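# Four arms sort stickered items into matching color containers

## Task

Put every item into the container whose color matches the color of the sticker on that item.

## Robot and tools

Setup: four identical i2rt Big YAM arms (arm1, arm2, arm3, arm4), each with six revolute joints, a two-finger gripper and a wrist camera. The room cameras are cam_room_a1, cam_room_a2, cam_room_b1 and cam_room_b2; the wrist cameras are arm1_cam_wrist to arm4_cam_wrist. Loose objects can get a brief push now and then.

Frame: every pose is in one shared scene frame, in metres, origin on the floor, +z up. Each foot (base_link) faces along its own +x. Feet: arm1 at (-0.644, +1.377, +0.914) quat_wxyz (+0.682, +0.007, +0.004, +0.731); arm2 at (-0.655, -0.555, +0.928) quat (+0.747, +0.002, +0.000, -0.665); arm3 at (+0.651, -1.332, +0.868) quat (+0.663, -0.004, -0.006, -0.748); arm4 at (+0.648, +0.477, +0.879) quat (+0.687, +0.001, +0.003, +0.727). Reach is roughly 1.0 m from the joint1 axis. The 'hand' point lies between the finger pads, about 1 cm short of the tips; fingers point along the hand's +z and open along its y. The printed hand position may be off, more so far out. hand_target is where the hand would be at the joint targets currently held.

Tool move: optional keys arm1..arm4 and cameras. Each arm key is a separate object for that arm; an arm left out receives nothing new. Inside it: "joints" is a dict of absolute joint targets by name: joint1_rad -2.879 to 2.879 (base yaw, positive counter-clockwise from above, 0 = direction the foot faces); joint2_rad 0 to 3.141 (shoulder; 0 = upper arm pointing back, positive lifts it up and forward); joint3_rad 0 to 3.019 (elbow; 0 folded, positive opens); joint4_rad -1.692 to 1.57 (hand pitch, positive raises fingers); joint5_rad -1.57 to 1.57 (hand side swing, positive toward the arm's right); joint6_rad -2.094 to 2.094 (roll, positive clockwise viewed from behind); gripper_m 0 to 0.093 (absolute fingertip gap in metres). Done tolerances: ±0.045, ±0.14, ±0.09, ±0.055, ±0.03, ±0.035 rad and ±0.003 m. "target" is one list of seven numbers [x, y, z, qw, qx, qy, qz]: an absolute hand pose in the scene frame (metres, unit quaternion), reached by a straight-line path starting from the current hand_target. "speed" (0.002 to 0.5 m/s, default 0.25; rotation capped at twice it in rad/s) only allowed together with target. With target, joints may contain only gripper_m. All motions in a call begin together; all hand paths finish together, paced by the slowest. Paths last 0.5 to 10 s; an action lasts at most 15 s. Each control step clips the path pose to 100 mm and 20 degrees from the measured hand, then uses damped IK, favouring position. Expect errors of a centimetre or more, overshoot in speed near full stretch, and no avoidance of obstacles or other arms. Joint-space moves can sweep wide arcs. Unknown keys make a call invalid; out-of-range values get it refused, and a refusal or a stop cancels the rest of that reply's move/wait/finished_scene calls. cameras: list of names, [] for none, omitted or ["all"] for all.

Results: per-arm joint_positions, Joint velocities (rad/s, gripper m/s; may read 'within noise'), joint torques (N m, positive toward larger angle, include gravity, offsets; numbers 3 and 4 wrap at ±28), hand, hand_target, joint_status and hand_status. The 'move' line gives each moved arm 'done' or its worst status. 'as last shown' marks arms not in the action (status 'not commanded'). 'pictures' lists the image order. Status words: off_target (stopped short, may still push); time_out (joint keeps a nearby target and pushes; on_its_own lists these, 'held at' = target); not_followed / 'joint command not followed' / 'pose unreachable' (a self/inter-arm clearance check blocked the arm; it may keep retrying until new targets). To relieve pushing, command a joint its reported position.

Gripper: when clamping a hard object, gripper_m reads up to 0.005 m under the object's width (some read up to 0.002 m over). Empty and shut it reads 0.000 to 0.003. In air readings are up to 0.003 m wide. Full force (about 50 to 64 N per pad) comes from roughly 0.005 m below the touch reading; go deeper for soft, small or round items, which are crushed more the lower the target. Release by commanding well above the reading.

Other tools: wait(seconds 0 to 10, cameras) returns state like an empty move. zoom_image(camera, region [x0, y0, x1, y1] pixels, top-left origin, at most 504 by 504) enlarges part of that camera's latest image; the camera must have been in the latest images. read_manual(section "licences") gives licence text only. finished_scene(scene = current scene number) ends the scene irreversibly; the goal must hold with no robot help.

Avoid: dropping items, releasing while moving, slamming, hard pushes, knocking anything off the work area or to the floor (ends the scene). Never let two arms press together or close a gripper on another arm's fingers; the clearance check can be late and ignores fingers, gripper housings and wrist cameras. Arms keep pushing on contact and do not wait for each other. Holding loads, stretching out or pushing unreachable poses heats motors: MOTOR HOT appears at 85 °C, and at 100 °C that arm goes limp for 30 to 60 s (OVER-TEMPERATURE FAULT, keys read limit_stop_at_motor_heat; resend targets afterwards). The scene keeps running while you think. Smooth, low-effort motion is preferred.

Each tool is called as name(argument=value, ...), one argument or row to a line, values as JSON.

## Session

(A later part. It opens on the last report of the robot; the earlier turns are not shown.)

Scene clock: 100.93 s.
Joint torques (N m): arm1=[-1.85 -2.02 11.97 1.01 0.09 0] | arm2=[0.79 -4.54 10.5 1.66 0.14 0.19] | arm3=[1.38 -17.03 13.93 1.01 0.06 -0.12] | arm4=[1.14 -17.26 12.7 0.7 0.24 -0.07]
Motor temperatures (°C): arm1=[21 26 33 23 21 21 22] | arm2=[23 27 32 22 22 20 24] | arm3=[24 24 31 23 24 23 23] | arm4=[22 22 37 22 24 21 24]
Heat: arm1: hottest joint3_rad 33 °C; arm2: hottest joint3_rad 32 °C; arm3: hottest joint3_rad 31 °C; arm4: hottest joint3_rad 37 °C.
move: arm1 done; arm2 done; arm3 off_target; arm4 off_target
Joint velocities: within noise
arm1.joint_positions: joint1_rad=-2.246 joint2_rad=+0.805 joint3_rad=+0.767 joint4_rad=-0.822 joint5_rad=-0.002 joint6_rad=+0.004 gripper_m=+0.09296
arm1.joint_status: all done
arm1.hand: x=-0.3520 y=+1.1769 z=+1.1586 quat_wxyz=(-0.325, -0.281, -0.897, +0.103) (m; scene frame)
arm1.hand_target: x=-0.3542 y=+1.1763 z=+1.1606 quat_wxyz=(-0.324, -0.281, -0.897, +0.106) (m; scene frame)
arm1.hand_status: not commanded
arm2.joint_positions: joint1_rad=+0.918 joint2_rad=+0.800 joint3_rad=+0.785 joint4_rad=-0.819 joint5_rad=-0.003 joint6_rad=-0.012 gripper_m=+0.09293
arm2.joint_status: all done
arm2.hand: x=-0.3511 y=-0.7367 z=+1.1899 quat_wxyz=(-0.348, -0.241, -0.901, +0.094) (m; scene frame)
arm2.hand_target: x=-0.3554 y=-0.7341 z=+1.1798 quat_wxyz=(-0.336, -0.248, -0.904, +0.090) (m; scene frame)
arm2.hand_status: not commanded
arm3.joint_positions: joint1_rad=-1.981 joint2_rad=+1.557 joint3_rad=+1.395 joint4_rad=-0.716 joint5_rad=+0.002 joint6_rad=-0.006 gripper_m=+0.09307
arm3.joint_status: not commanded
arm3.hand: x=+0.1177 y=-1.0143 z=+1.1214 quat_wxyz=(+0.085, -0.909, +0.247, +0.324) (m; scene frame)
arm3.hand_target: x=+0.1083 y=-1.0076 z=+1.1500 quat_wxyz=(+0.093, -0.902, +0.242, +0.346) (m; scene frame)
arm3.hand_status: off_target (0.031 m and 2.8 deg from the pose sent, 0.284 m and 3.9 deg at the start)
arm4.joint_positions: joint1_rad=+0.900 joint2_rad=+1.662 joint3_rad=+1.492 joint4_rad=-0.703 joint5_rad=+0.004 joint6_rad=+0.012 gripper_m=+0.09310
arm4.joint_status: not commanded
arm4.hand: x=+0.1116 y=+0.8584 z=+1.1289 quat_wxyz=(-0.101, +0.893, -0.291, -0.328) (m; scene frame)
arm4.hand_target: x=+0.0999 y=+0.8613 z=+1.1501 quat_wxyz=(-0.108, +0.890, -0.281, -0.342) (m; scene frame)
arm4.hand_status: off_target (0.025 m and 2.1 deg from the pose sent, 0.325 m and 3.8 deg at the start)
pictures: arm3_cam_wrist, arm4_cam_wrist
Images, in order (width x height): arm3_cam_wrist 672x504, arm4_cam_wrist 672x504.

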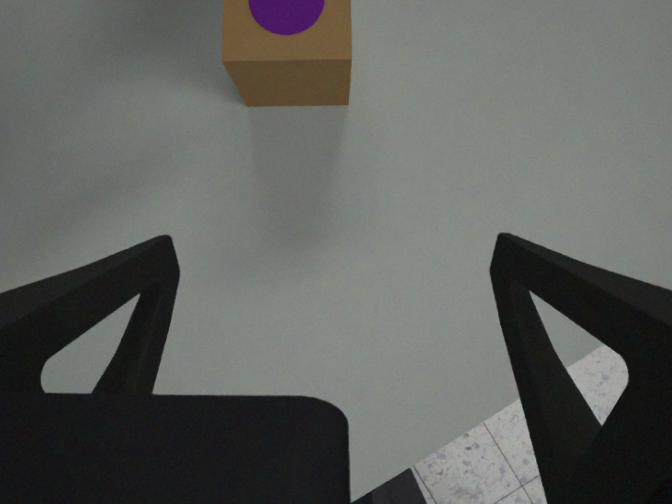

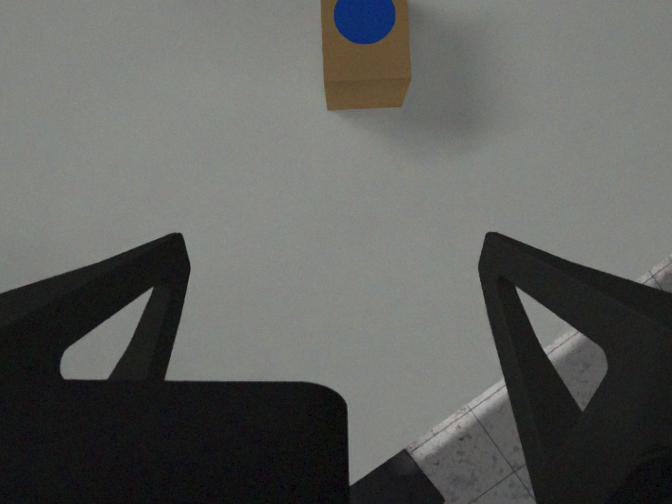

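move(
  arm1={"joints":{"joint1_rad":0}},
  arm2={"joints":{"joint1_rad":0.3}},
  arm3={"target":[0.042,-0.994,1.11,0.0927,-0.9022,0.2417,0.3458],"speed":0.3},
  arm4={"target":[0.045,0.924,1.1,0.1077,-0.8908,0.2809,0.3414],"speed":0.3},
  cameras=[],
)

move(
  arm3={"target":[0.002,-0.971,1.02,0.0927,-0.9022,0.2417,0.3458],"speed":0.2},
  arm4={"target":[0.008,0.95,1.005,0.1077,-0.8908,0.2809,0.3414],"speed":0.2},
  cameras=["arm3_cam_wrist","arm4_cam_wrist"],
)

Scene clock: 126.57 s.
Joint torques (N m): arm1=[-0.97 -1.32 12.07 1.17 0.1 -0.03] | arm2=[0.56 -4.54 10.47 1.66 0.02 0.18] | arm3=[2.14 -20.6 13.83 1.73 0.14 0.03] | arm4=[0.62 -22.65 12.81 1.2 -0.06 -0.1]
Motor temperatures (°C): arm1=[21 25 35 23 21 21 22] | arm2=[23 26 32 22 22 20 23] | arm3=[24 24 32 23 24 23 23] | arm4=[22 22 39 22 24 21 24]
Heat: arm1: hottest joint3_rad 35 °C; arm2: hottest joint3_rad 32 °C; arm3: hottest joint3_rad 32 °C; arm4: hottest joint3_rad 39 °C.
move: arm1 done; arm2 done; arm3 off_target; arm4 off_target
Joint velocities: within noise
arm1.joint_positions: joint1_rad=-0.004 joint2_rad=+0.805 joint3_rad=+0.767 joint4_rad=-0.822 joint5_rad=-0.002 joint6_rad=+0.004 gripper_m=+0.09299
arm1.joint_status: all done
arm1.hand: x=-0.6622 y=+1.7263 z=+1.1649 quat_wxyz=(-0.233, +0.680, -0.644, -0.261) (m; scene frame)
arm1.hand_target: x=-0.6633 y=+1.7248 z=+1.1669 quat_wxyz=(-0.233, +0.683, -0.641, -0.261) (m; scene frame)
arm1.hand_status: not commanded
arm2.joint_positions: joint1_rad=+0.303 joint2_rad=+0.800 joint3_rad=+0.785 joint4_rad=-0.819 joint5_rad=-0.001 joint6_rad=-0.012 gripper_m=+0.09294
arm2.joint_status: all done
arm2.hand: x=-0.5114 y=-0.8795 z=+1.1891 quat_wxyz=(-0.301, -0.503, -0.786, +0.196) (m; scene frame)
arm2.hand_target: x=-0.5147 y=-0.8753 z=+1.1791 quat_wxyz=(-0.292, -0.512, -0.786, +0.188) (m; scene frame)
arm2.hand_status: not commanded
arm3.joint_positions: joint1_rad=-1.955 joint2_rad=+1.740 joint3_rad=+1.510 joint4_rad=-0.675 joint5_rad=+0.025 joint6_rad=+0.006 gripper_m=+0.09307
arm3.joint_status: not commanded
arm3.hand: x=+0.0610 y=-0.9975 z=+1.0738 quat_wxyz=(+0.086, -0.914, +0.245, +0.311) (m; scene frame)
arm3.hand_target: x=+0.0441 y=-0.9952 z=+1.1103 quat_wxyz=(+0.092, -0.902, +0.242, +0.346) (m; scene frame)
arm3.hand_status: off_target (0.041 m and 4.3 deg from the pose sent, 0.079 m and 2.8 deg at the start)
arm4.joint_positions: joint1_rad=+0.879 joint2_rad=+1.900 joint3_rad=+1.677 joint4_rad=-0.678 joint5_rad=-0.010 joint6_rad=-0.010 gripper_m=+0.09310
arm4.joint_status: not commanded
arm4.hand: x=+0.0574 y=+0.9126 z=+1.0699 quat_wxyz=(-0.098, +0.899, -0.290, -0.315) (m; scene frame)
arm4.hand_target: x=+0.0465 y=+0.9229 z=+1.1003 quat_wxyz=(-0.108, +0.890, -0.281, -0.341) (m; scene frame)
arm4.hand_status: off_target (0.034 m and 3.5 deg from the pose sent, 0.098 m and 2.1 deg at the start)
pictures: none
No camera images: "cameras" was empty.

Scene clock: 127.80 s.
Joint torques (N m): arm1=[-1.2 -1.32 12.03 1.16 0.08 -0.02] | arm2=[0.44 -4.66 10.45 1.65 0.02 0.2] | arm3=[1.96 -19.19 12.27 1.66 0.09 -0.08] | arm4=[-0.03 -20.72 11.73 1.47 -0.01 -0.01]
Motor temperatures (°C): arm1=[21 25 35 23 21 21 22] | arm2=[23 26 32 22 22 20 23] | arm3=[24 24 32 23 24 23 23] | arm4=[22 23 39 22 24 21 24]
Heat: arm1: hottest joint3_rad 35 °C; arm2: hottest joint3_rad 32 °C; arm3: hottest joint3_rad 32 °C; arm4: hottest joint3_rad 39 °C.
move: arm3 off_target; arm4 off_target
Joint velocities: within noise
arm1, arm2: as last shown
arm3.joint_positions: joint1_rad=-1.956 joint2_rad=+1.884 joint3_rad=+1.545 joint4_rad=-0.507 joint5_rad=+0.024 joint6_rad=+0.014 gripper_m=+0.09303
arm3.joint_status: not commanded
arm3.hand: x=+0.0177 y=-0.9735 z=+1.0205 quat_wxyz=(+0.091, -0.903, +0.247, +0.339) (m; scene frame)
arm3.hand_target: x=+0.0027 y=-0.9715 z=+1.0201 quat_wxyz=(+0.093, -0.902, +0.242, +0.346) (m; scene frame)
arm3.hand_status: off_target (0.016 m and 1.0 deg from the pose sent, 0.084 m and 4.3 deg at the start)
arm4.joint_positions: joint1_rad=+0.884 joint2_rad=+2.046 joint3_rad=+1.730 joint4_rad=-0.536 joint5_rad=-0.011 joint6_rad=-0.016 gripper_m=+0.09303
arm4.joint_status: not commanded
arm4.hand: x=+0.0171 y=+0.9365 z=+1.0128 quat_wxyz=(-0.105, +0.892, -0.282, -0.337) (m; scene frame)
arm4.hand_target: x=+0.0091 y=+0.9494 z=+1.0048 quat_wxyz=(-0.108, +0.890, -0.281, -0.341) (m; scene frame)
arm4.hand_status: off_target (0.018 m and 0.7 deg from the pose sent, 0.090 m and 3.5 deg at the start)
pictures: arm3_cam_wrist, arm4_cam_wrist
Images, in order (width x height): arm3_cam_wrist 672x504, arm4_cam_wrist 672x504.

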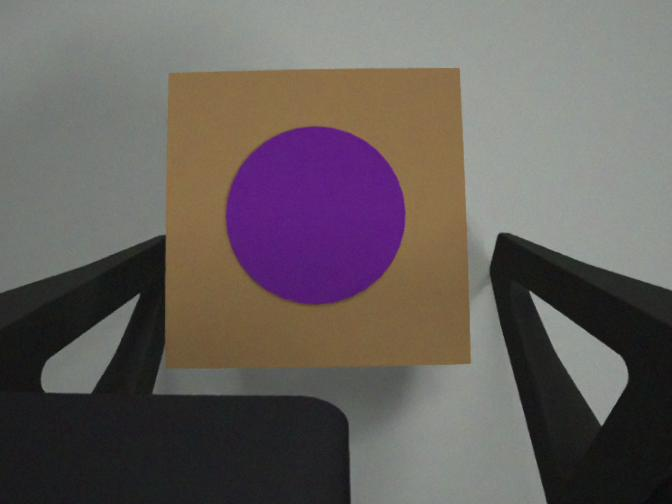

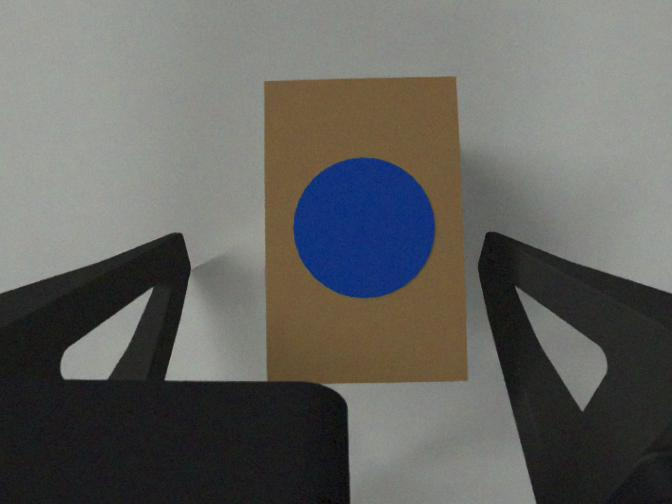

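move(
  arm3={"joints":{"gripper_m":0.04}},
  arm4={"target":[0.01,0.946,0.99,0.1077,-0.8908,0.2809,0.3414],"speed":0.1},
  cameras=[],
)

move(
  arm4={"joints":{"gripper_m":0.027}},
  cameras=["arm3_cam_wrist","arm4_cam_wrist"],
)

Scene clock: 144.17 s.
Joint torques (N m): arm1=[-0.97 -2.02 12.01 1.09 0.09 -0.06] | arm2=[0.56 -4.78 10.48 1.69 0.02 0.19] | arm3=[2.02 -19.02 12.27 1.61 0.15 -0.08] | arm4=[0.73 -20.84 9.24 1.66 0.06 0]
Motor temperatures (°C): arm1=[21 25 36 23 21 21 22] | arm2=[23 25 32 22 22 20 23] | arm3=[24 25 33 23 24 23 23] | arm4=[22 24 40 22 24 21 24]
Heat: arm1: hottest joint3_rad 36 °C; arm2: hottest joint3_rad 32 °C; arm3: hottest joint3_rad 33 °C; arm4: hottest joint3_rad 40 °C.
move: arm3 off_target; arm4 off_target
Joint velocities: within noise
arm1, arm2: as last shown
arm3.joint_positions: joint1_rad=-1.954 joint2_rad=+1.884 joint3_rad=+1.545 joint4_rad=-0.507 joint5_rad=+0.023 joint6_rad=+0.014 gripper_m=+0.05313
arm3.joint_status: gripper_m off_target (ended at +0.05315, target +0.04000)
arm3.hand: x=+0.0167 y=-0.9751 z=+1.0203 quat_wxyz=(+0.090, -0.904, +0.246, +0.339) (m; scene frame)
arm3.hand_target: x=+0.0026 y=-0.9715 z=+1.0200 quat_wxyz=(+0.093, -0.902, +0.242, +0.346) (m; scene frame)
arm3.hand_status: not commanded
arm4.joint_positions: joint1_rad=+0.884 joint2_rad=+2.052 joint3_rad=+1.730 joint4_rad=-0.503 joint5_rad=-0.011 joint6_rad=-0.016 gripper_m=+0.09303
arm4.joint_status: not commanded
arm4.hand: x=+0.0123 y=+0.9400 z=+1.0133 quat_wxyz=(-0.108, +0.888, -0.280, -0.348) (m; scene frame)
arm4.hand_target: x=+0.0110 y=+0.9454 z=+0.9901 quat_wxyz=(-0.108, +0.891, -0.281, -0.341) (m; scene frame)
arm4.hand_status: off_target (0.024 m and 0.9 deg from the pose sent, 0.026 m and 0.7 deg at the start)
pictures: none
No camera images: "cameras" was empty.

Scene clock: 144.80 s.
Joint torques (N m): arm1=[-1.38 -1.26 12.14 1.14 0.06 -0.02] | arm2=[0.5 -4.78 10.48 1.66 0.02 0.2] | arm3=[1.85 -18.96 12.27 1.59 0.14 -0.07] | arm4=[0.5 -21.13 9.18 1.68 0.05 -0.01]
Motor temperatures (°C): arm1=[21 25 36 23 21 21 22] | arm2=[23 25 32 22 22 20 23] | arm3=[24 25 33 23 24 23 23] | arm4=[22 24 40 22 24 21 24]
Heat: arm1: hottest joint3_rad 36 °C; arm2: hottest joint3_rad 32 °C; arm3: hottest joint3_rad 33 °C; arm4: hottest joint3_rad 40 °C.
move: arm4 off_target
Joint velocities: within noise
arm1, arm2, arm3: as last shown
arm4.joint_positions: joint1_rad=+0.883 joint2_rad=+2.053 joint3_rad=+1.730 joint4_rad=-0.501 joint5_rad=-0.011 joint6_rad=-0.017 gripper_m=+0.04407
arm4.joint_status: gripper_m off_target (ended at +0.04410, target +0.02700)
arm4.hand: x=+0.0125 y=+0.9409 z=+1.0130 quat_wxyz=(-0.109, +0.888, -0.281, -0.349) (m; scene frame)
arm4.hand_target: x=+0.0109 y=+0.9453 z=+0.9901 quat_wxyz=(-0.108, +0.891, -0.281, -0.341) (m; scene frame)
arm4.hand_status: not commanded
pictures: arm3_cam_wrist, arm4_cam_wrist
Images, in order (width x height): arm3_cam_wrist 672x504, arm4_cam_wrist 672x504.

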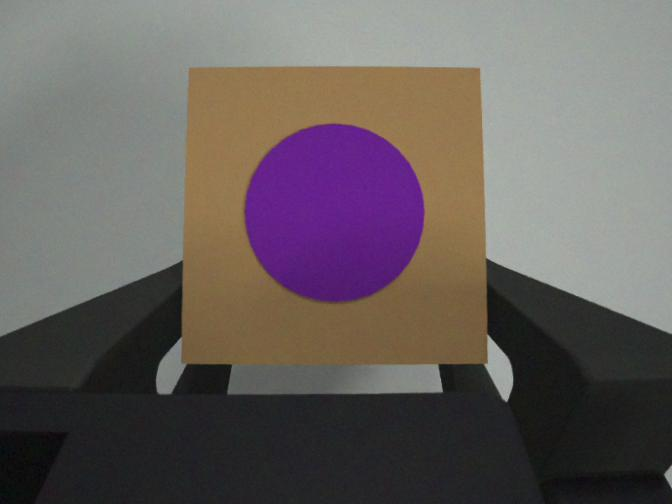

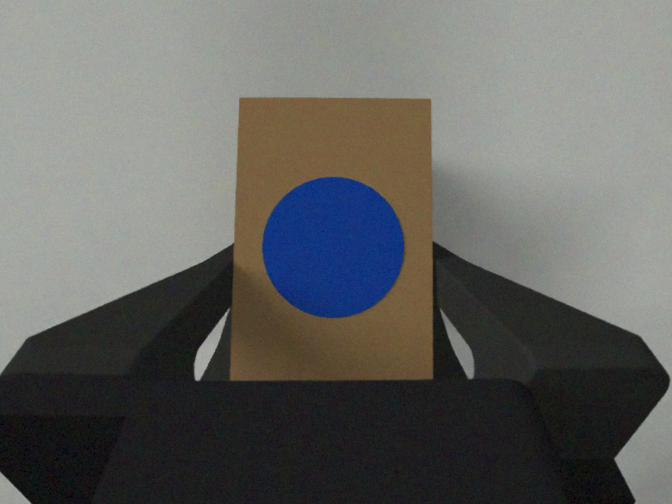

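move(
  arm3={"target":[0.095,-1.02,1.13,0.0927,-0.9022,0.2417,0.3458],"speed":0.35},
  arm4={"target":[0.086,0.889,1.13,0.1077,-0.8908,0.2809,0.3414],"speed":0.35},
  cameras=[],
)

move(
  arm3={"joints":{"joint1_rad":-1.95,"joint2_rad":0.8,"joint3_rad":0.77,"joint4_rad":-0.83,"joint5_rad":0,"joint6_rad":0}},
  arm4={"joints":{"joint1_rad":0.88,"joint2_rad":0.8,"joint3_rad":0.77,"joint4_rad":-0.83,"joint5_rad":0,"joint6_rad":0}},
  cameras=[],
)

move(
  arm3={"joints":{"joint1_rad":1.754}},
  arm4={"joints":{"joint1_rad":-1.848}},
  cameras=[],
)

move(
  arm3={"target":[1.187,-1.298,0.89,0.3418,-0.0295,0.9395,0.0107],"speed":0.4},
  arm4={"target":[1.143,0.365,0.89,0.3399,0.104,0.9342,-0.0378],"speed":0.4},
  cameras=["arm3_cam_wrist","arm4_cam_wrist"],
)

Scene clock: 157.73 s.
Joint torques (N m): arm1=[-1.2 -1.38 11.89 1.17 0.11 0] | arm2=[0.62 -4.6 10.47 1.63 0.02 0.19] | arm3=[1.79 -16.85 9.39 1.22 0.12 -0.08] | arm4=[1.03 -17.85 9.66 0.94 0.1 0.02]
Motor temperatures (°C): arm1=[21 24 36 23 21 21 22] | arm2=[23 25 32 22 22 20 23] | arm3=[24 25 33 23 24 23 24] | arm4=[22 24 39 22 24 21 25]
Heat: arm1: hottest joint3_rad 36 °C; arm2: hottest joint3_rad 32 °C; arm3: hottest joint3_rad 33 °C; arm4: hottest joint3_rad 39 °C.
move: arm3 done; arm4 off_target
Joint velocities: within noise
arm1, arm2: as last shown
arm3.joint_positions: joint1_rad=-1.954 joint2_rad=+1.573 joint3_rad=+1.421 joint4_rad=-0.671 joint5_rad=+0.023 joint6_rad=+0.014 gripper_m=+0.05312
arm3.joint_status: not commanded
arm3.hand: x=+0.0962 y=-1.0174 z=+1.1334 quat_wxyz=(+0.093, -0.900, +0.245, +0.349) (m; scene frame)
arm3.hand_target: x=+0.0950 y=-1.0201 z=+1.1299 quat_wxyz=(+0.093, -0.902, +0.242, +0.346) (m; scene frame)
arm3.hand_status: done (0.004 m and 0.6 deg from the pose sent, 0.142 m and 1.0 deg at the start)
arm4.joint_positions: joint1_rad=+0.883 joint2_rad=+1.728 joint3_rad=+1.587 joint4_rad=-0.678 joint5_rad=-0.011 joint6_rad=-0.017 gripper_m=+0.04407
arm4.joint_status: not commanded
arm4.hand: x=+0.0878 y=+0.8868 z=+1.1410 quat_wxyz=(-0.110, +0.887, -0.280, -0.351) (m; scene frame)
arm4.hand_target: x=+0.0861 y=+0.8888 z=+1.1301 quat_wxyz=(-0.108, +0.891, -0.281, -0.341) (m; scene frame)
arm4.hand_status: off_target (0.011 m and 1.2 deg from the pose sent, 0.148 m and 0.9 deg at the start)
pictures: none
No camera images: "cameras" was empty.

Scene clock: 159.23 s.
Joint torques (N m): arm1=[-0.91 -1.55 12 1.21 0.08 -0.02] | arm2=[0.56 -4.66 10.48 1.66 0.02 0.19] | arm3=[1.61 -4.6 9.54 1.28 -0.07 -0.14] | arm4=[0.5 -4.89 10.02 0.95 0.21 0.18]
Motor temperatures (°C): arm1=[21 24 36 23 21 21 22] | arm2=[23 25 32 22 22 20 23] | arm3=[24 25 33 23 24 23 24] | arm4=[22 24 39 22 24 21 25]
Heat: arm1: hottest joint3_rad 36 °C; arm2: hottest joint3_rad 32 °C; arm3: hottest joint3_rad 33 °C; arm4: hottest joint3_rad 39 °C.
move: arm3 done; arm4 done
Joint velocities: within noise
arm1, arm2: as last shown
arm3.joint_positions: joint1_rad=-1.954 joint2_rad=+0.807 joint3_rad=+0.771 joint4_rad=-0.829 joint5_rad=+0.002 joint6_rad=+0.008 gripper_m=+0.05312
arm3.joint_status: all done
arm3.hand: x=+0.3446 y=-1.1585 z=+1.1148 quat_wxyz=(+0.080, -0.909, +0.240, +0.332) (m; scene frame)
arm3.hand_target: x=+0.3447 y=-1.1605 z=+1.1166 quat_wxyz=(+0.080, -0.909, +0.234, +0.335) (m; scene frame)
arm3.hand_status: not commanded
arm4.joint_positions: joint1_rad=+0.883 joint2_rad=+0.813 joint3_rad=+0.759 joint4_rad=-0.824 joint5_rad=-0.004 joint6_rad=-0.014 gripper_m=+0.04407
arm4.joint_status: all done
arm4.hand: x=+0.3670 y=+0.6842 z=+1.1221 quat_wxyz=(-0.104, +0.896, -0.286, -0.324) (m; scene frame)
arm4.hand_target: x=+0.3683 y=+0.6854 z=+1.1315 quat_wxyz=(-0.106, +0.890, -0.293, -0.332) (m; scene frame)
arm4.hand_status: not commanded
pictures: none
No camera images: "cameras" was empty.

Scene clock: 161.80 s.
Joint torques (N m): arm1=[-1.32 -1.32 12.03 1.21 0.09 0.04] | arm2=[0.56 -4.78 10.48 1.68 0.02 0.19] | arm3=[1.9 -4.42 9.58 1.29 0.12 -0.11] | arm4=[0.97 -4.95 10.02 0.88 0.03 0.15]
Motor temperatures (°C): arm1=[21 24 36 23 21 21 21] | arm2=[23 25 32 22 22 20 23] | arm3=[24 25 33 23 24 23 24] | arm4=[22 24 39 22 24 21 25]
Heat: arm1: hottest joint3_rad 36 °C; arm2: hottest joint3_rad 32 °C; arm3: hottest joint3_rad 33 °C; arm4: hottest joint3_rad 39 °C.
move: arm3 done; arm4 done
Joint velocities: within noise
arm1, arm2: as last shown
arm3.joint_positions: joint1_rad=+1.745 joint2_rad=+0.807 joint3_rad=+0.771 joint4_rad=-0.829 joint5_rad=-0.002 joint6_rad=+0.006 gripper_m=+0.05312
arm3.joint_status: all done
arm3.hand: x=+1.0002 y=-1.3097 z=+1.1176 quat_wxyz=(-0.346, +0.025, -0.938, -0.005) (m; scene frame)
arm3.hand_target: x=+0.9989 y=-1.3070 z=+1.1194 quat_wxyz=(-0.348, +0.031, -0.937, -0.004) (m; scene frame)
arm3.hand_status: not commanded
arm4.joint_positions: joint1_rad=-1.848 joint2_rad=+0.813 joint3_rad=+0.759 joint4_rad=-0.824 joint5_rad=+0.002 joint6_rad=-0.011 gripper_m=+0.04406
arm4.joint_status: all done
arm4.hand: x=+0.9897 y=+0.4010 z=+1.1201 quat_wxyz=(-0.335, -0.098, -0.936, +0.042) (m; scene frame)
arm4.hand_target: x=+0.9895 y=+0.4014 z=+1.1295 quat_wxyz=(-0.344, -0.103, -0.933, +0.040) (m; scene frame)
arm4.hand_status: not commanded
pictures: none
No camera images: "cameras" was empty.

Scene clock: 163.40 s.
Joint torques (N m): arm1=[-1.96 -1.44 11.96 1.13 0.06 -0.02] | arm2=[0.44 -4.66 10.45 1.63 0.02 0.19] | arm3=[1.49 -15.27 9.57 1.92 -0.07 -0.04] | arm4=[0.67 -13.45 8.2 1.57 -0.02 0.17]
Motor temperatures (°C): arm1=[21 24 36 23 21 21 21] | arm2=[23 25 32 22 22 20 23] | arm3=[24 25 33 23 24 23 24] | arm4=[22 24 39 22 24 21 25]
Heat: arm1: hottest joint3_rad 36 °C; arm2: hottest joint3_rad 32 °C; arm3: hottest joint3_rad 33 °C; arm4: hottest joint3_rad 39 °C.
move: arm3 off_target; arm4 off_target
Joint velocities: within noise
arm1, arm2: as last shown
arm3.joint_positions: joint1_rad=+1.745 joint2_rad=+1.684 joint3_rad=+0.774 joint4_rad=-0.033 joint5_rad=-0.011 joint6_rad=+0.006 gripper_m=+0.05312
arm3.joint_status: not commanded
arm3.hand: x=+1.1613 y=-1.3031 z=+0.8662 quat_wxyz=(-0.309, +0.026, -0.951, -0.008) (m; scene frame)
arm3.hand_target: x=+1.1855 y=-1.2981 z=+0.8908 quat_wxyz=(-0.342, +0.029, -0.939, -0.011) (m; scene frame)
arm3.hand_status: off_target (0.035 m and 4.0 deg from the pose sent, 0.295 m and 1.0 deg at the start)
arm4.joint_positions: joint1_rad=-1.848 joint2_rad=+1.644 joint3_rad=+0.687 joint4_rad=+0.027 joint5_rad=-0.002 joint6_rad=-0.011 gripper_m=+0.04406
arm4.joint_status: not commanded
arm4.hand: x=+1.1202 y=+0.3712 z=+0.8708 quat_wxyz=(-0.310, -0.099, -0.945, +0.037) (m; scene frame)
arm4.hand_target: x=+1.1418 y=+0.3653 z=+0.8906 quat_wxyz=(-0.340, -0.104, -0.934, +0.038) (m; scene frame)
arm4.hand_status: off_target (0.030 m and 3.6 deg from the pose sent, 0.279 m and 1.0 deg at the start)
pictures: arm3_cam_wrist, arm4_cam_wrist
Images, in order (width x height): arm3_cam_wrist 672x504, arm4_cam_wrist 672x504.

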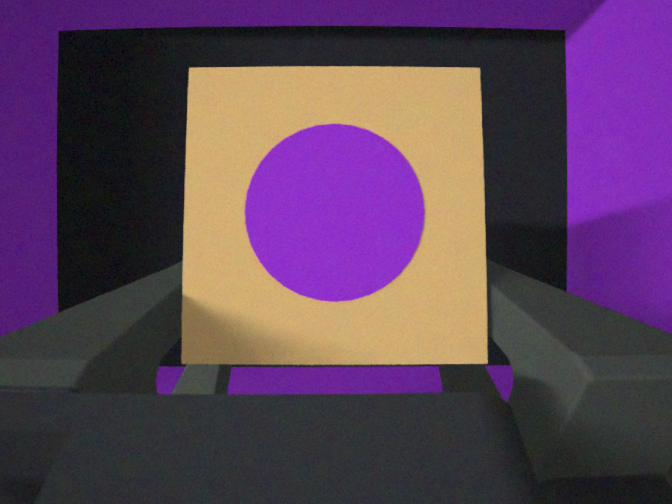

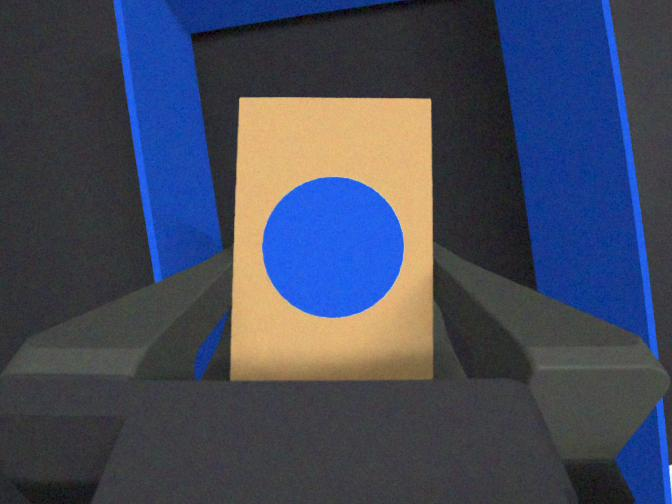

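move(
  arm3={"target":[1.198,-1.288,0.8,0.3418,-0.0295,0.9395,0.0107],"speed":0.25},
  arm4={"target":[1.145,0.345,0.8,0.3399,0.104,0.9342,-0.0378],"speed":0.25},
  cameras=[],
)

move(
  arm3={"target":[1.192,-1.288,0.748,0.3418,-0.0295,0.9395,0.0107],"speed":0.08},
  arm4={"target":[1.138,0.345,0.748,0.3399,0.104,0.9342,-0.0378],"speed":0.08},
  cameras=["arm3_cam_wrist","arm4_cam_wrist"],
)

Scene clock: 181.67 s.
Joint torques (N m): arm1=[-1.49 -1.73 12.16 1.11 0.09 0.02] | arm2=[0.56 -4.66 10.47 1.68 0.02 0.19] | arm3=[1.96 -16.73 7.24 1.99 0.12 0.01] | arm4=[0.38 -15.44 5.55 1.72 -0.01 -0.1]
Motor temperatures (°C): arm1=[21 24 36 23 21 21 21] | arm2=[23 25 32 22 22 20 23] | arm3=[24 25 33 23 24 23 24] | arm4=[22 25 37 22 24 21 26]
Heat: arm1: hottest joint3_rad 36 °C; arm2: hottest joint3_rad 32 °C; arm3: hottest joint3_rad 33 °C; arm4: hottest joint3_rad 37 °C.
move: arm3 off_target; arm4 off_target
Joint velocities: within noise
arm1.joint_positions: joint1_rad=-0.004 joint2_rad=+0.805 joint3_rad=+0.767 joint4_rad=-0.822 joint5_rad=-0.002 joint6_rad=+0.004 gripper_m=+0.09299
arm1.joint_status: not commanded
arm1.hand: x=-0.6622 y=+1.7263 z=+1.1649 quat_wxyz=(-0.233, +0.680, -0.644, -0.261) (m; scene frame)
arm1.hand_target: x=-0.6633 y=+1.7248 z=+1.1669 quat_wxyz=(-0.233, +0.683, -0.641, -0.261) (m; scene frame)
arm1.hand_status: not commanded
arm2.joint_positions: joint1_rad=+0.303 joint2_rad=+0.800 joint3_rad=+0.785 joint4_rad=-0.819 joint5_rad=-0.001 joint6_rad=-0.012 gripper_m=+0.09294
arm2.joint_status: not commanded
arm2.hand: x=-0.5114 y=-0.8795 z=+1.1891 quat_wxyz=(-0.301, -0.503, -0.786, +0.196) (m; scene frame)
arm2.hand_target: x=-0.5147 y=-0.8753 z=+1.1791 quat_wxyz=(-0.292, -0.512, -0.786, +0.188) (m; scene frame)
arm2.hand_status: not commanded
arm3.joint_positions: joint1_rad=+1.762 joint2_rad=+1.935 joint3_rad=+0.792 joint4_rad=+0.209 joint5_rad=-0.001 joint6_rad=+0.017 gripper_m=+0.05312
arm3.joint_status: not commanded
arm3.hand: x=+1.1746 y=-1.2965 z=+0.7824 quat_wxyz=(-0.313, +0.027, -0.949, -0.007) (m; scene frame)
arm3.hand_target: x=+1.1970 y=-1.2879 z=+0.8007 quat_wxyz=(-0.342, +0.029, -0.939, -0.011) (m; scene frame)
arm3.hand_status: off_target (0.030 m and 3.5 deg from the pose sent, 0.077 m and 4.0 deg at the start)
arm4.joint_positions: joint1_rad=-1.894 joint2_rad=+1.916 joint3_rad=+0.699 joint4_rad=+0.297 joint5_rad=-0.031 joint6_rad=-0.020 gripper_m=+0.04406
arm4.joint_status: not commanded
arm4.hand: x=+1.1260 y=+0.3510 z=+0.7869 quat_wxyz=(-0.316, -0.111, -0.942, +0.033) (m; scene frame)
arm4.hand_target: x=+1.1444 y=+0.3451 z=+0.8005 quat_wxyz=(-0.340, -0.104, -0.934, +0.038) (m; scene frame)
arm4.hand_status: off_target (0.024 m and 3.0 deg from the pose sent, 0.079 m and 3.6 deg at the start)
pictures: none
No camera images: "cameras" was empty.

Scene clock: 183.00 s.
Joint torques (N m): arm1=[-1.44 -2.08 12.19 0.96 0.09 0] | arm2=[0.5 -4.72 10.48 1.68 0.02 0.19] | arm3=[2.14 -14.68 4.98 1.76 0.14 0.02] | arm4=[-0.03 -13.98 4.41 1.78 -0.08 -0.11]
Motor temperatures (°C): arm1=[21 24 36 23 21 21 21] | arm2=[23 25 32 22 22 20 23] | arm3=[24 25 33 23 24 23 24] | arm4=[22 24 36 22 24 21 26]
Heat: arm1: hottest joint3_rad 36 °C; arm2: hottest joint3_rad 32 °C; arm3: hottest joint3_rad 33 °C; arm4: hottest joint3_rad 36 °C.
move: arm3 off_target; arm4 off_target
Joint velocities: within noise
arm1, arm2: as last shown
arm3.joint_positions: joint1_rad=+1.762 joint2_rad=+2.046 joint3_rad=+0.810 joint4_rad=+0.361 joint5_rad=+0.001 joint6_rad=+0.019 gripper_m=+0.05312
arm3.joint_status: not commanded
arm3.hand: x=+1.1885 y=-1.2958 z=+0.7542 quat_wxyz=(-0.341, +0.026, -0.940, -0.008) (m; scene frame)
arm3.hand_target: x=+1.1918 y=-1.2879 z=+0.7482 quat_wxyz=(-0.342, +0.030, -0.939, -0.011) (m; scene frame)
arm3.hand_status: off_target (0.011 m and 0.5 deg from the pose sent, 0.040 m and 3.5 deg at the start)
arm4.joint_positions: joint1_rad=-1.894 joint2_rad=+2.054 joint3_rad=+0.706 joint4_rad=+0.451 joint5_rad=-0.033 joint6_rad=-0.023 gripper_m=+0.04406
arm4.joint_status: not commanded
arm4.hand: x=+1.1265 y=+0.3511 z=+0.7467 quat_wxyz=(-0.327, -0.109, -0.938, +0.034) (m; scene frame)
arm4.hand_target: x=+1.1376 y=+0.3450 z=+0.7482 quat_wxyz=(-0.340, -0.104, -0.934, +0.038) (m; scene frame)
arm4.hand_status: off_target (0.013 m and 1.7 deg from the pose sent, 0.041 m and 3.1 deg at the start)
pictures: arm3_cam_wrist, arm4_cam_wrist
Images, in order (width x height): arm3_cam_wrist 672x504, arm4_cam_wrist 672x504.

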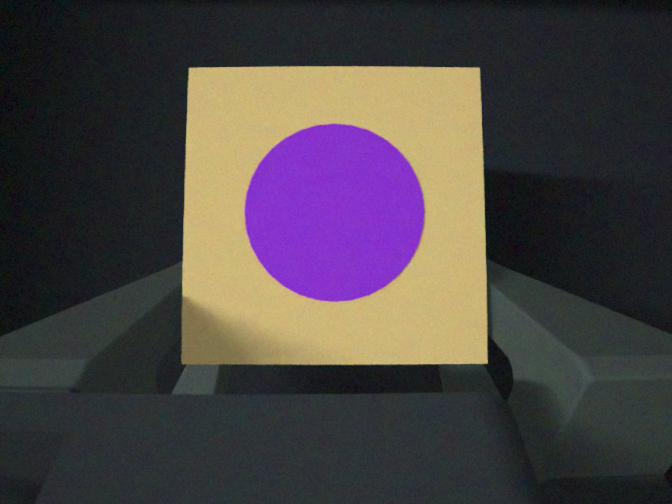

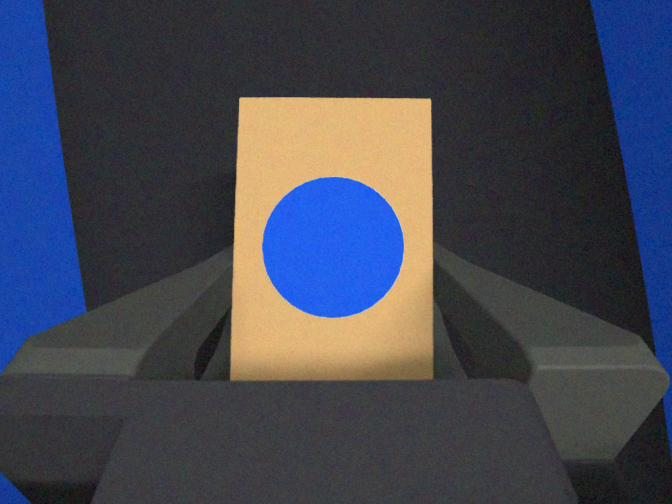

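move(
  arm3={"target":[1.192,-1.291,0.735,0.3418,-0.0295,0.9395,0.0107],"speed":0.06},
  arm4={"target":[1.136,0.348,0.728,0.3399,0.104,0.9342,-0.0378],"speed":0.06},
  cameras=[],
)

move(
  arm3={"joints":{"gripper_m":0.085}},
  arm4={"joints":{"gripper_m":0.08}},
  cameras=[],
)

move(
  arm3={"target":[1.16,-1.296,0.95,0.3418,-0.0295,0.9395,0.0107],"speed":0.3},
  arm4={"target":[1.1,0.351,0.95,0.3399,0.104,0.9342,-0.0378],"speed":0.3},
  cameras=["arm3_cam_wrist","arm4_cam_wrist"],
)

Scene clock: 190.23 s.
Joint torques (N m): arm1=[-1.03 -1.61 12.05 1.03 0.12 -0.06] | arm2=[0.44 -4.6 10.48 1.63 0.02 0.18] | arm3=[1.67 -13.98 4.36 1.59 -0.01 -0.03] | arm4=[0.26 -13.04 3.51 1.42 0.06 -0.04]
Motor temperatures (°C): arm1=[21 24 36 23 21 21 21] | arm2=[23 25 32 22 22 20 23] | arm3=[24 25 32 23 24 23 24] | arm4=[22 24 35 22 24 21 26]
Heat: arm1: hottest joint3_rad 36 °C; arm2: hottest joint3_rad 32 °C; arm3: hottest joint3_rad 32 °C; arm4: hottest joint3_rad 35 °C.
move: arm3 off_target; arm4 off_target
Joint velocities: within noise
arm1, arm2: as last shown
arm3.joint_positions: joint1_rad=+1.762 joint2_rad=+2.074 joint3_rad=+0.823 joint4_rad=+0.396 joint5_rad=+0.002 joint6_rad=+0.019 gripper_m=+0.05312
arm3.joint_status: not commanded
arm3.hand: x=+1.1954 y=-1.2955 z=+0.7491 quat_wxyz=(-0.351, +0.026, -0.936, -0.009) (m; scene frame)
arm3.hand_target: x=+1.1916 y=-1.2911 z=+0.7353 quat_wxyz=(-0.342, +0.030, -0.939, -0.011) (m; scene frame)
arm3.hand_status: off_target (0.015 m and 1.2 deg from the pose sent, 0.020 m and 0.5 deg at the start)
arm4.joint_positions: joint1_rad=-1.894 joint2_rad=+2.099 joint3_rad=+0.719 joint4_rad=+0.516 joint5_rad=-0.033 joint6_rad=-0.024 gripper_m=+0.04406
arm4.joint_status: not commanded
arm4.hand: x=+1.1342 y=+0.3490 z=+0.7385 quat_wxyz=(-0.343, -0.108, -0.933, +0.037) (m; scene frame)
arm4.hand_target: x=+1.1357 y=+0.3481 z=+0.7282 quat_wxyz=(-0.340, -0.104, -0.934, +0.038) (m; scene frame)
arm4.hand_status: off_target (0.011 m and 0.6 deg from the pose sent, 0.021 m and 1.7 deg at the start)
pictures: none
No camera images: "cameras" was empty.

Scene clock: 190.80 s.
Joint torques (N m): arm1=[-1.55 -1.49 11.97 1.01 0.09 -0.01] | arm2=[0.44 -4.6 10.5 1.62 0.03 0.19] | arm3=[1.79 -13.98 4.3 1.59 -0.02 -0.03] | arm4=[0.73 -13.22 3.38 1.43 0.07 -0.06]
Motor temperatures (°C): arm1=[21 24 36 23 21 21 21] | arm2=[23 25 32 22 22 20 23] | arm3=[24 25 32 23 24 23 24] | arm4=[22 24 35 22 24 21 26]
Heat: arm1: hottest joint3_rad 36 °C; arm2: hottest joint3_rad 32 °C; arm3: hottest joint3_rad 32 °C; arm4: hottest joint3_rad 35 °C.
move: arm3 done; arm4 done
Joint velocities: within noise
arm1, arm2: as last shown
arm3.joint_positions: joint1_rad=+1.762 joint2_rad=+2.074 joint3_rad=+0.823 joint4_rad=+0.397 joint5_rad=+0.002 joint6_rad=+0.019 gripper_m=+0.08495
arm3.joint_status: all done
arm3.hand: x=+1.1955 y=-1.2954 z=+0.7492 quat_wxyz=(-0.351, +0.026, -0.936, -0.009) (m; scene frame)
arm3.hand_target: x=+1.1916 y=-1.2911 z=+0.7353 quat_wxyz=(-0.342, +0.030, -0.939, -0.011) (m; scene frame)
arm3.hand_status: not commanded
arm4.joint_positions: joint1_rad=-1.894 joint2_rad=+2.103 joint3_rad=+0.720 joint4_rad=+0.518 joint5_rad=-0.034 joint6_rad=-0.024 gripper_m=+0.07992
arm4.joint_status: all done
arm4.hand: x=+1.1342 y=+0.3492 z=+0.7374 quat_wxyz=(-0.342, -0.107, -0.933, +0.036) (m; scene frame)
arm4.hand_target: x=+1.1356 y=+0.3481 z=+0.7282 quat_wxyz=(-0.340, -0.104, -0.934, +0.038) (m; scene frame)
arm4.hand_status: not commanded
pictures: none
No camera images: "cameras" was empty.

Scene clock: 192.23 s.
Joint torques (N m): arm1=[-0.56 -1.49 11.81 1.24 0.08 -0.05] | arm2=[0.44 -4.72 10.48 1.65 0.02 0.19] | arm3=[0.73 -11.34 9.77 0.99 -0.06 -0.14] | arm4=[0.44 -10.11 8.81 0.76 -0.07 -0.1]
Motor temperatures (°C): arm1=[21 24 36 23 21 21 21] | arm2=[23 25 32 22 22 20 23] | arm3=[24 25 32 23 24 23 24] | arm4=[22 24 35 22 24 21 26]
Heat: arm1: hottest joint3_rad 36 °C; arm2: hottest joint3_rad 32 °C; arm3: hottest joint3_rad 32 °C; arm4: hottest joint3_rad 35 °C.
move: arm3 off_target; arm4 off_target
Joint velocities: within noise
arm1, arm2: as last shown
arm3.joint_positions: joint1_rad=+1.762 joint2_rad=+1.476 joint3_rad=+0.769 joint4_rad=-0.178 joint5_rad=-0.006 joint6_rad=+0.019 gripper_m=+0.08495
arm3.joint_status: not commanded
arm3.hand: x=+1.1492 y=-1.2947 z=+0.9428 quat_wxyz=(-0.336, +0.028, -0.941, -0.011) (m; scene frame)
arm3.hand_target: x=+1.1597 y=-1.2960 z=+0.9502 quat_wxyz=(-0.342, +0.030, -0.939, -0.011) (m; scene frame)
arm3.hand_status: off_target (0.013 m and 0.7 deg from the pose sent, 0.204 m and 1.2 deg at the start)
arm4.joint_positions: joint1_rad=-1.909 joint2_rad=+1.394 joint3_rad=+0.647 joint4_rad=-0.129 joint5_rad=-0.043 joint6_rad=-0.035 gripper_m=+0.07992
arm4.joint_status: not commanded
arm4.hand: x=+1.0914 y=+0.3564 z=+0.9440 quat_wxyz=(-0.337, -0.108, -0.935, +0.035) (m; scene frame)
arm4.hand_target: x=+1.0997 y=+0.3510 z=+0.9502 quat_wxyz=(-0.340, -0.104, -0.934, +0.038) (m; scene frame)
arm4.hand_status: off_target (0.012 m and 0.6 deg from the pose sent, 0.215 m and 0.5 deg at the start)
pictures: arm3_cam_wrist, arm4_cam_wrist
Images, in order (width x height): arm3_cam_wrist 672x504, arm4_cam_wrist 672x504.

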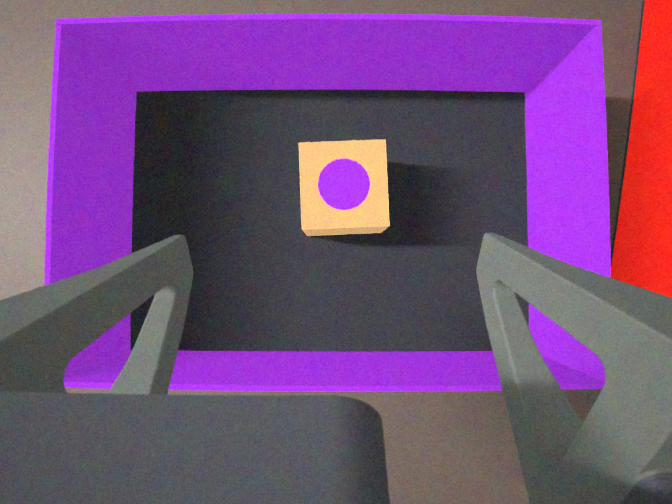

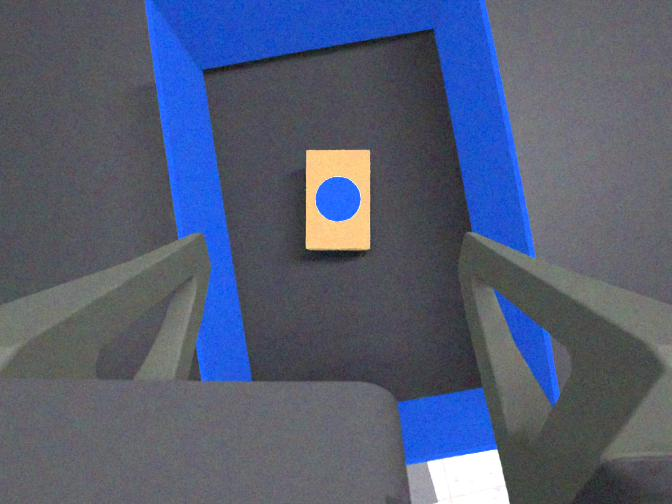

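Both placed. Any other items? The initial tables showed only two.

finished_scene(
  scene=2,
)

The scene is finished: the task was done.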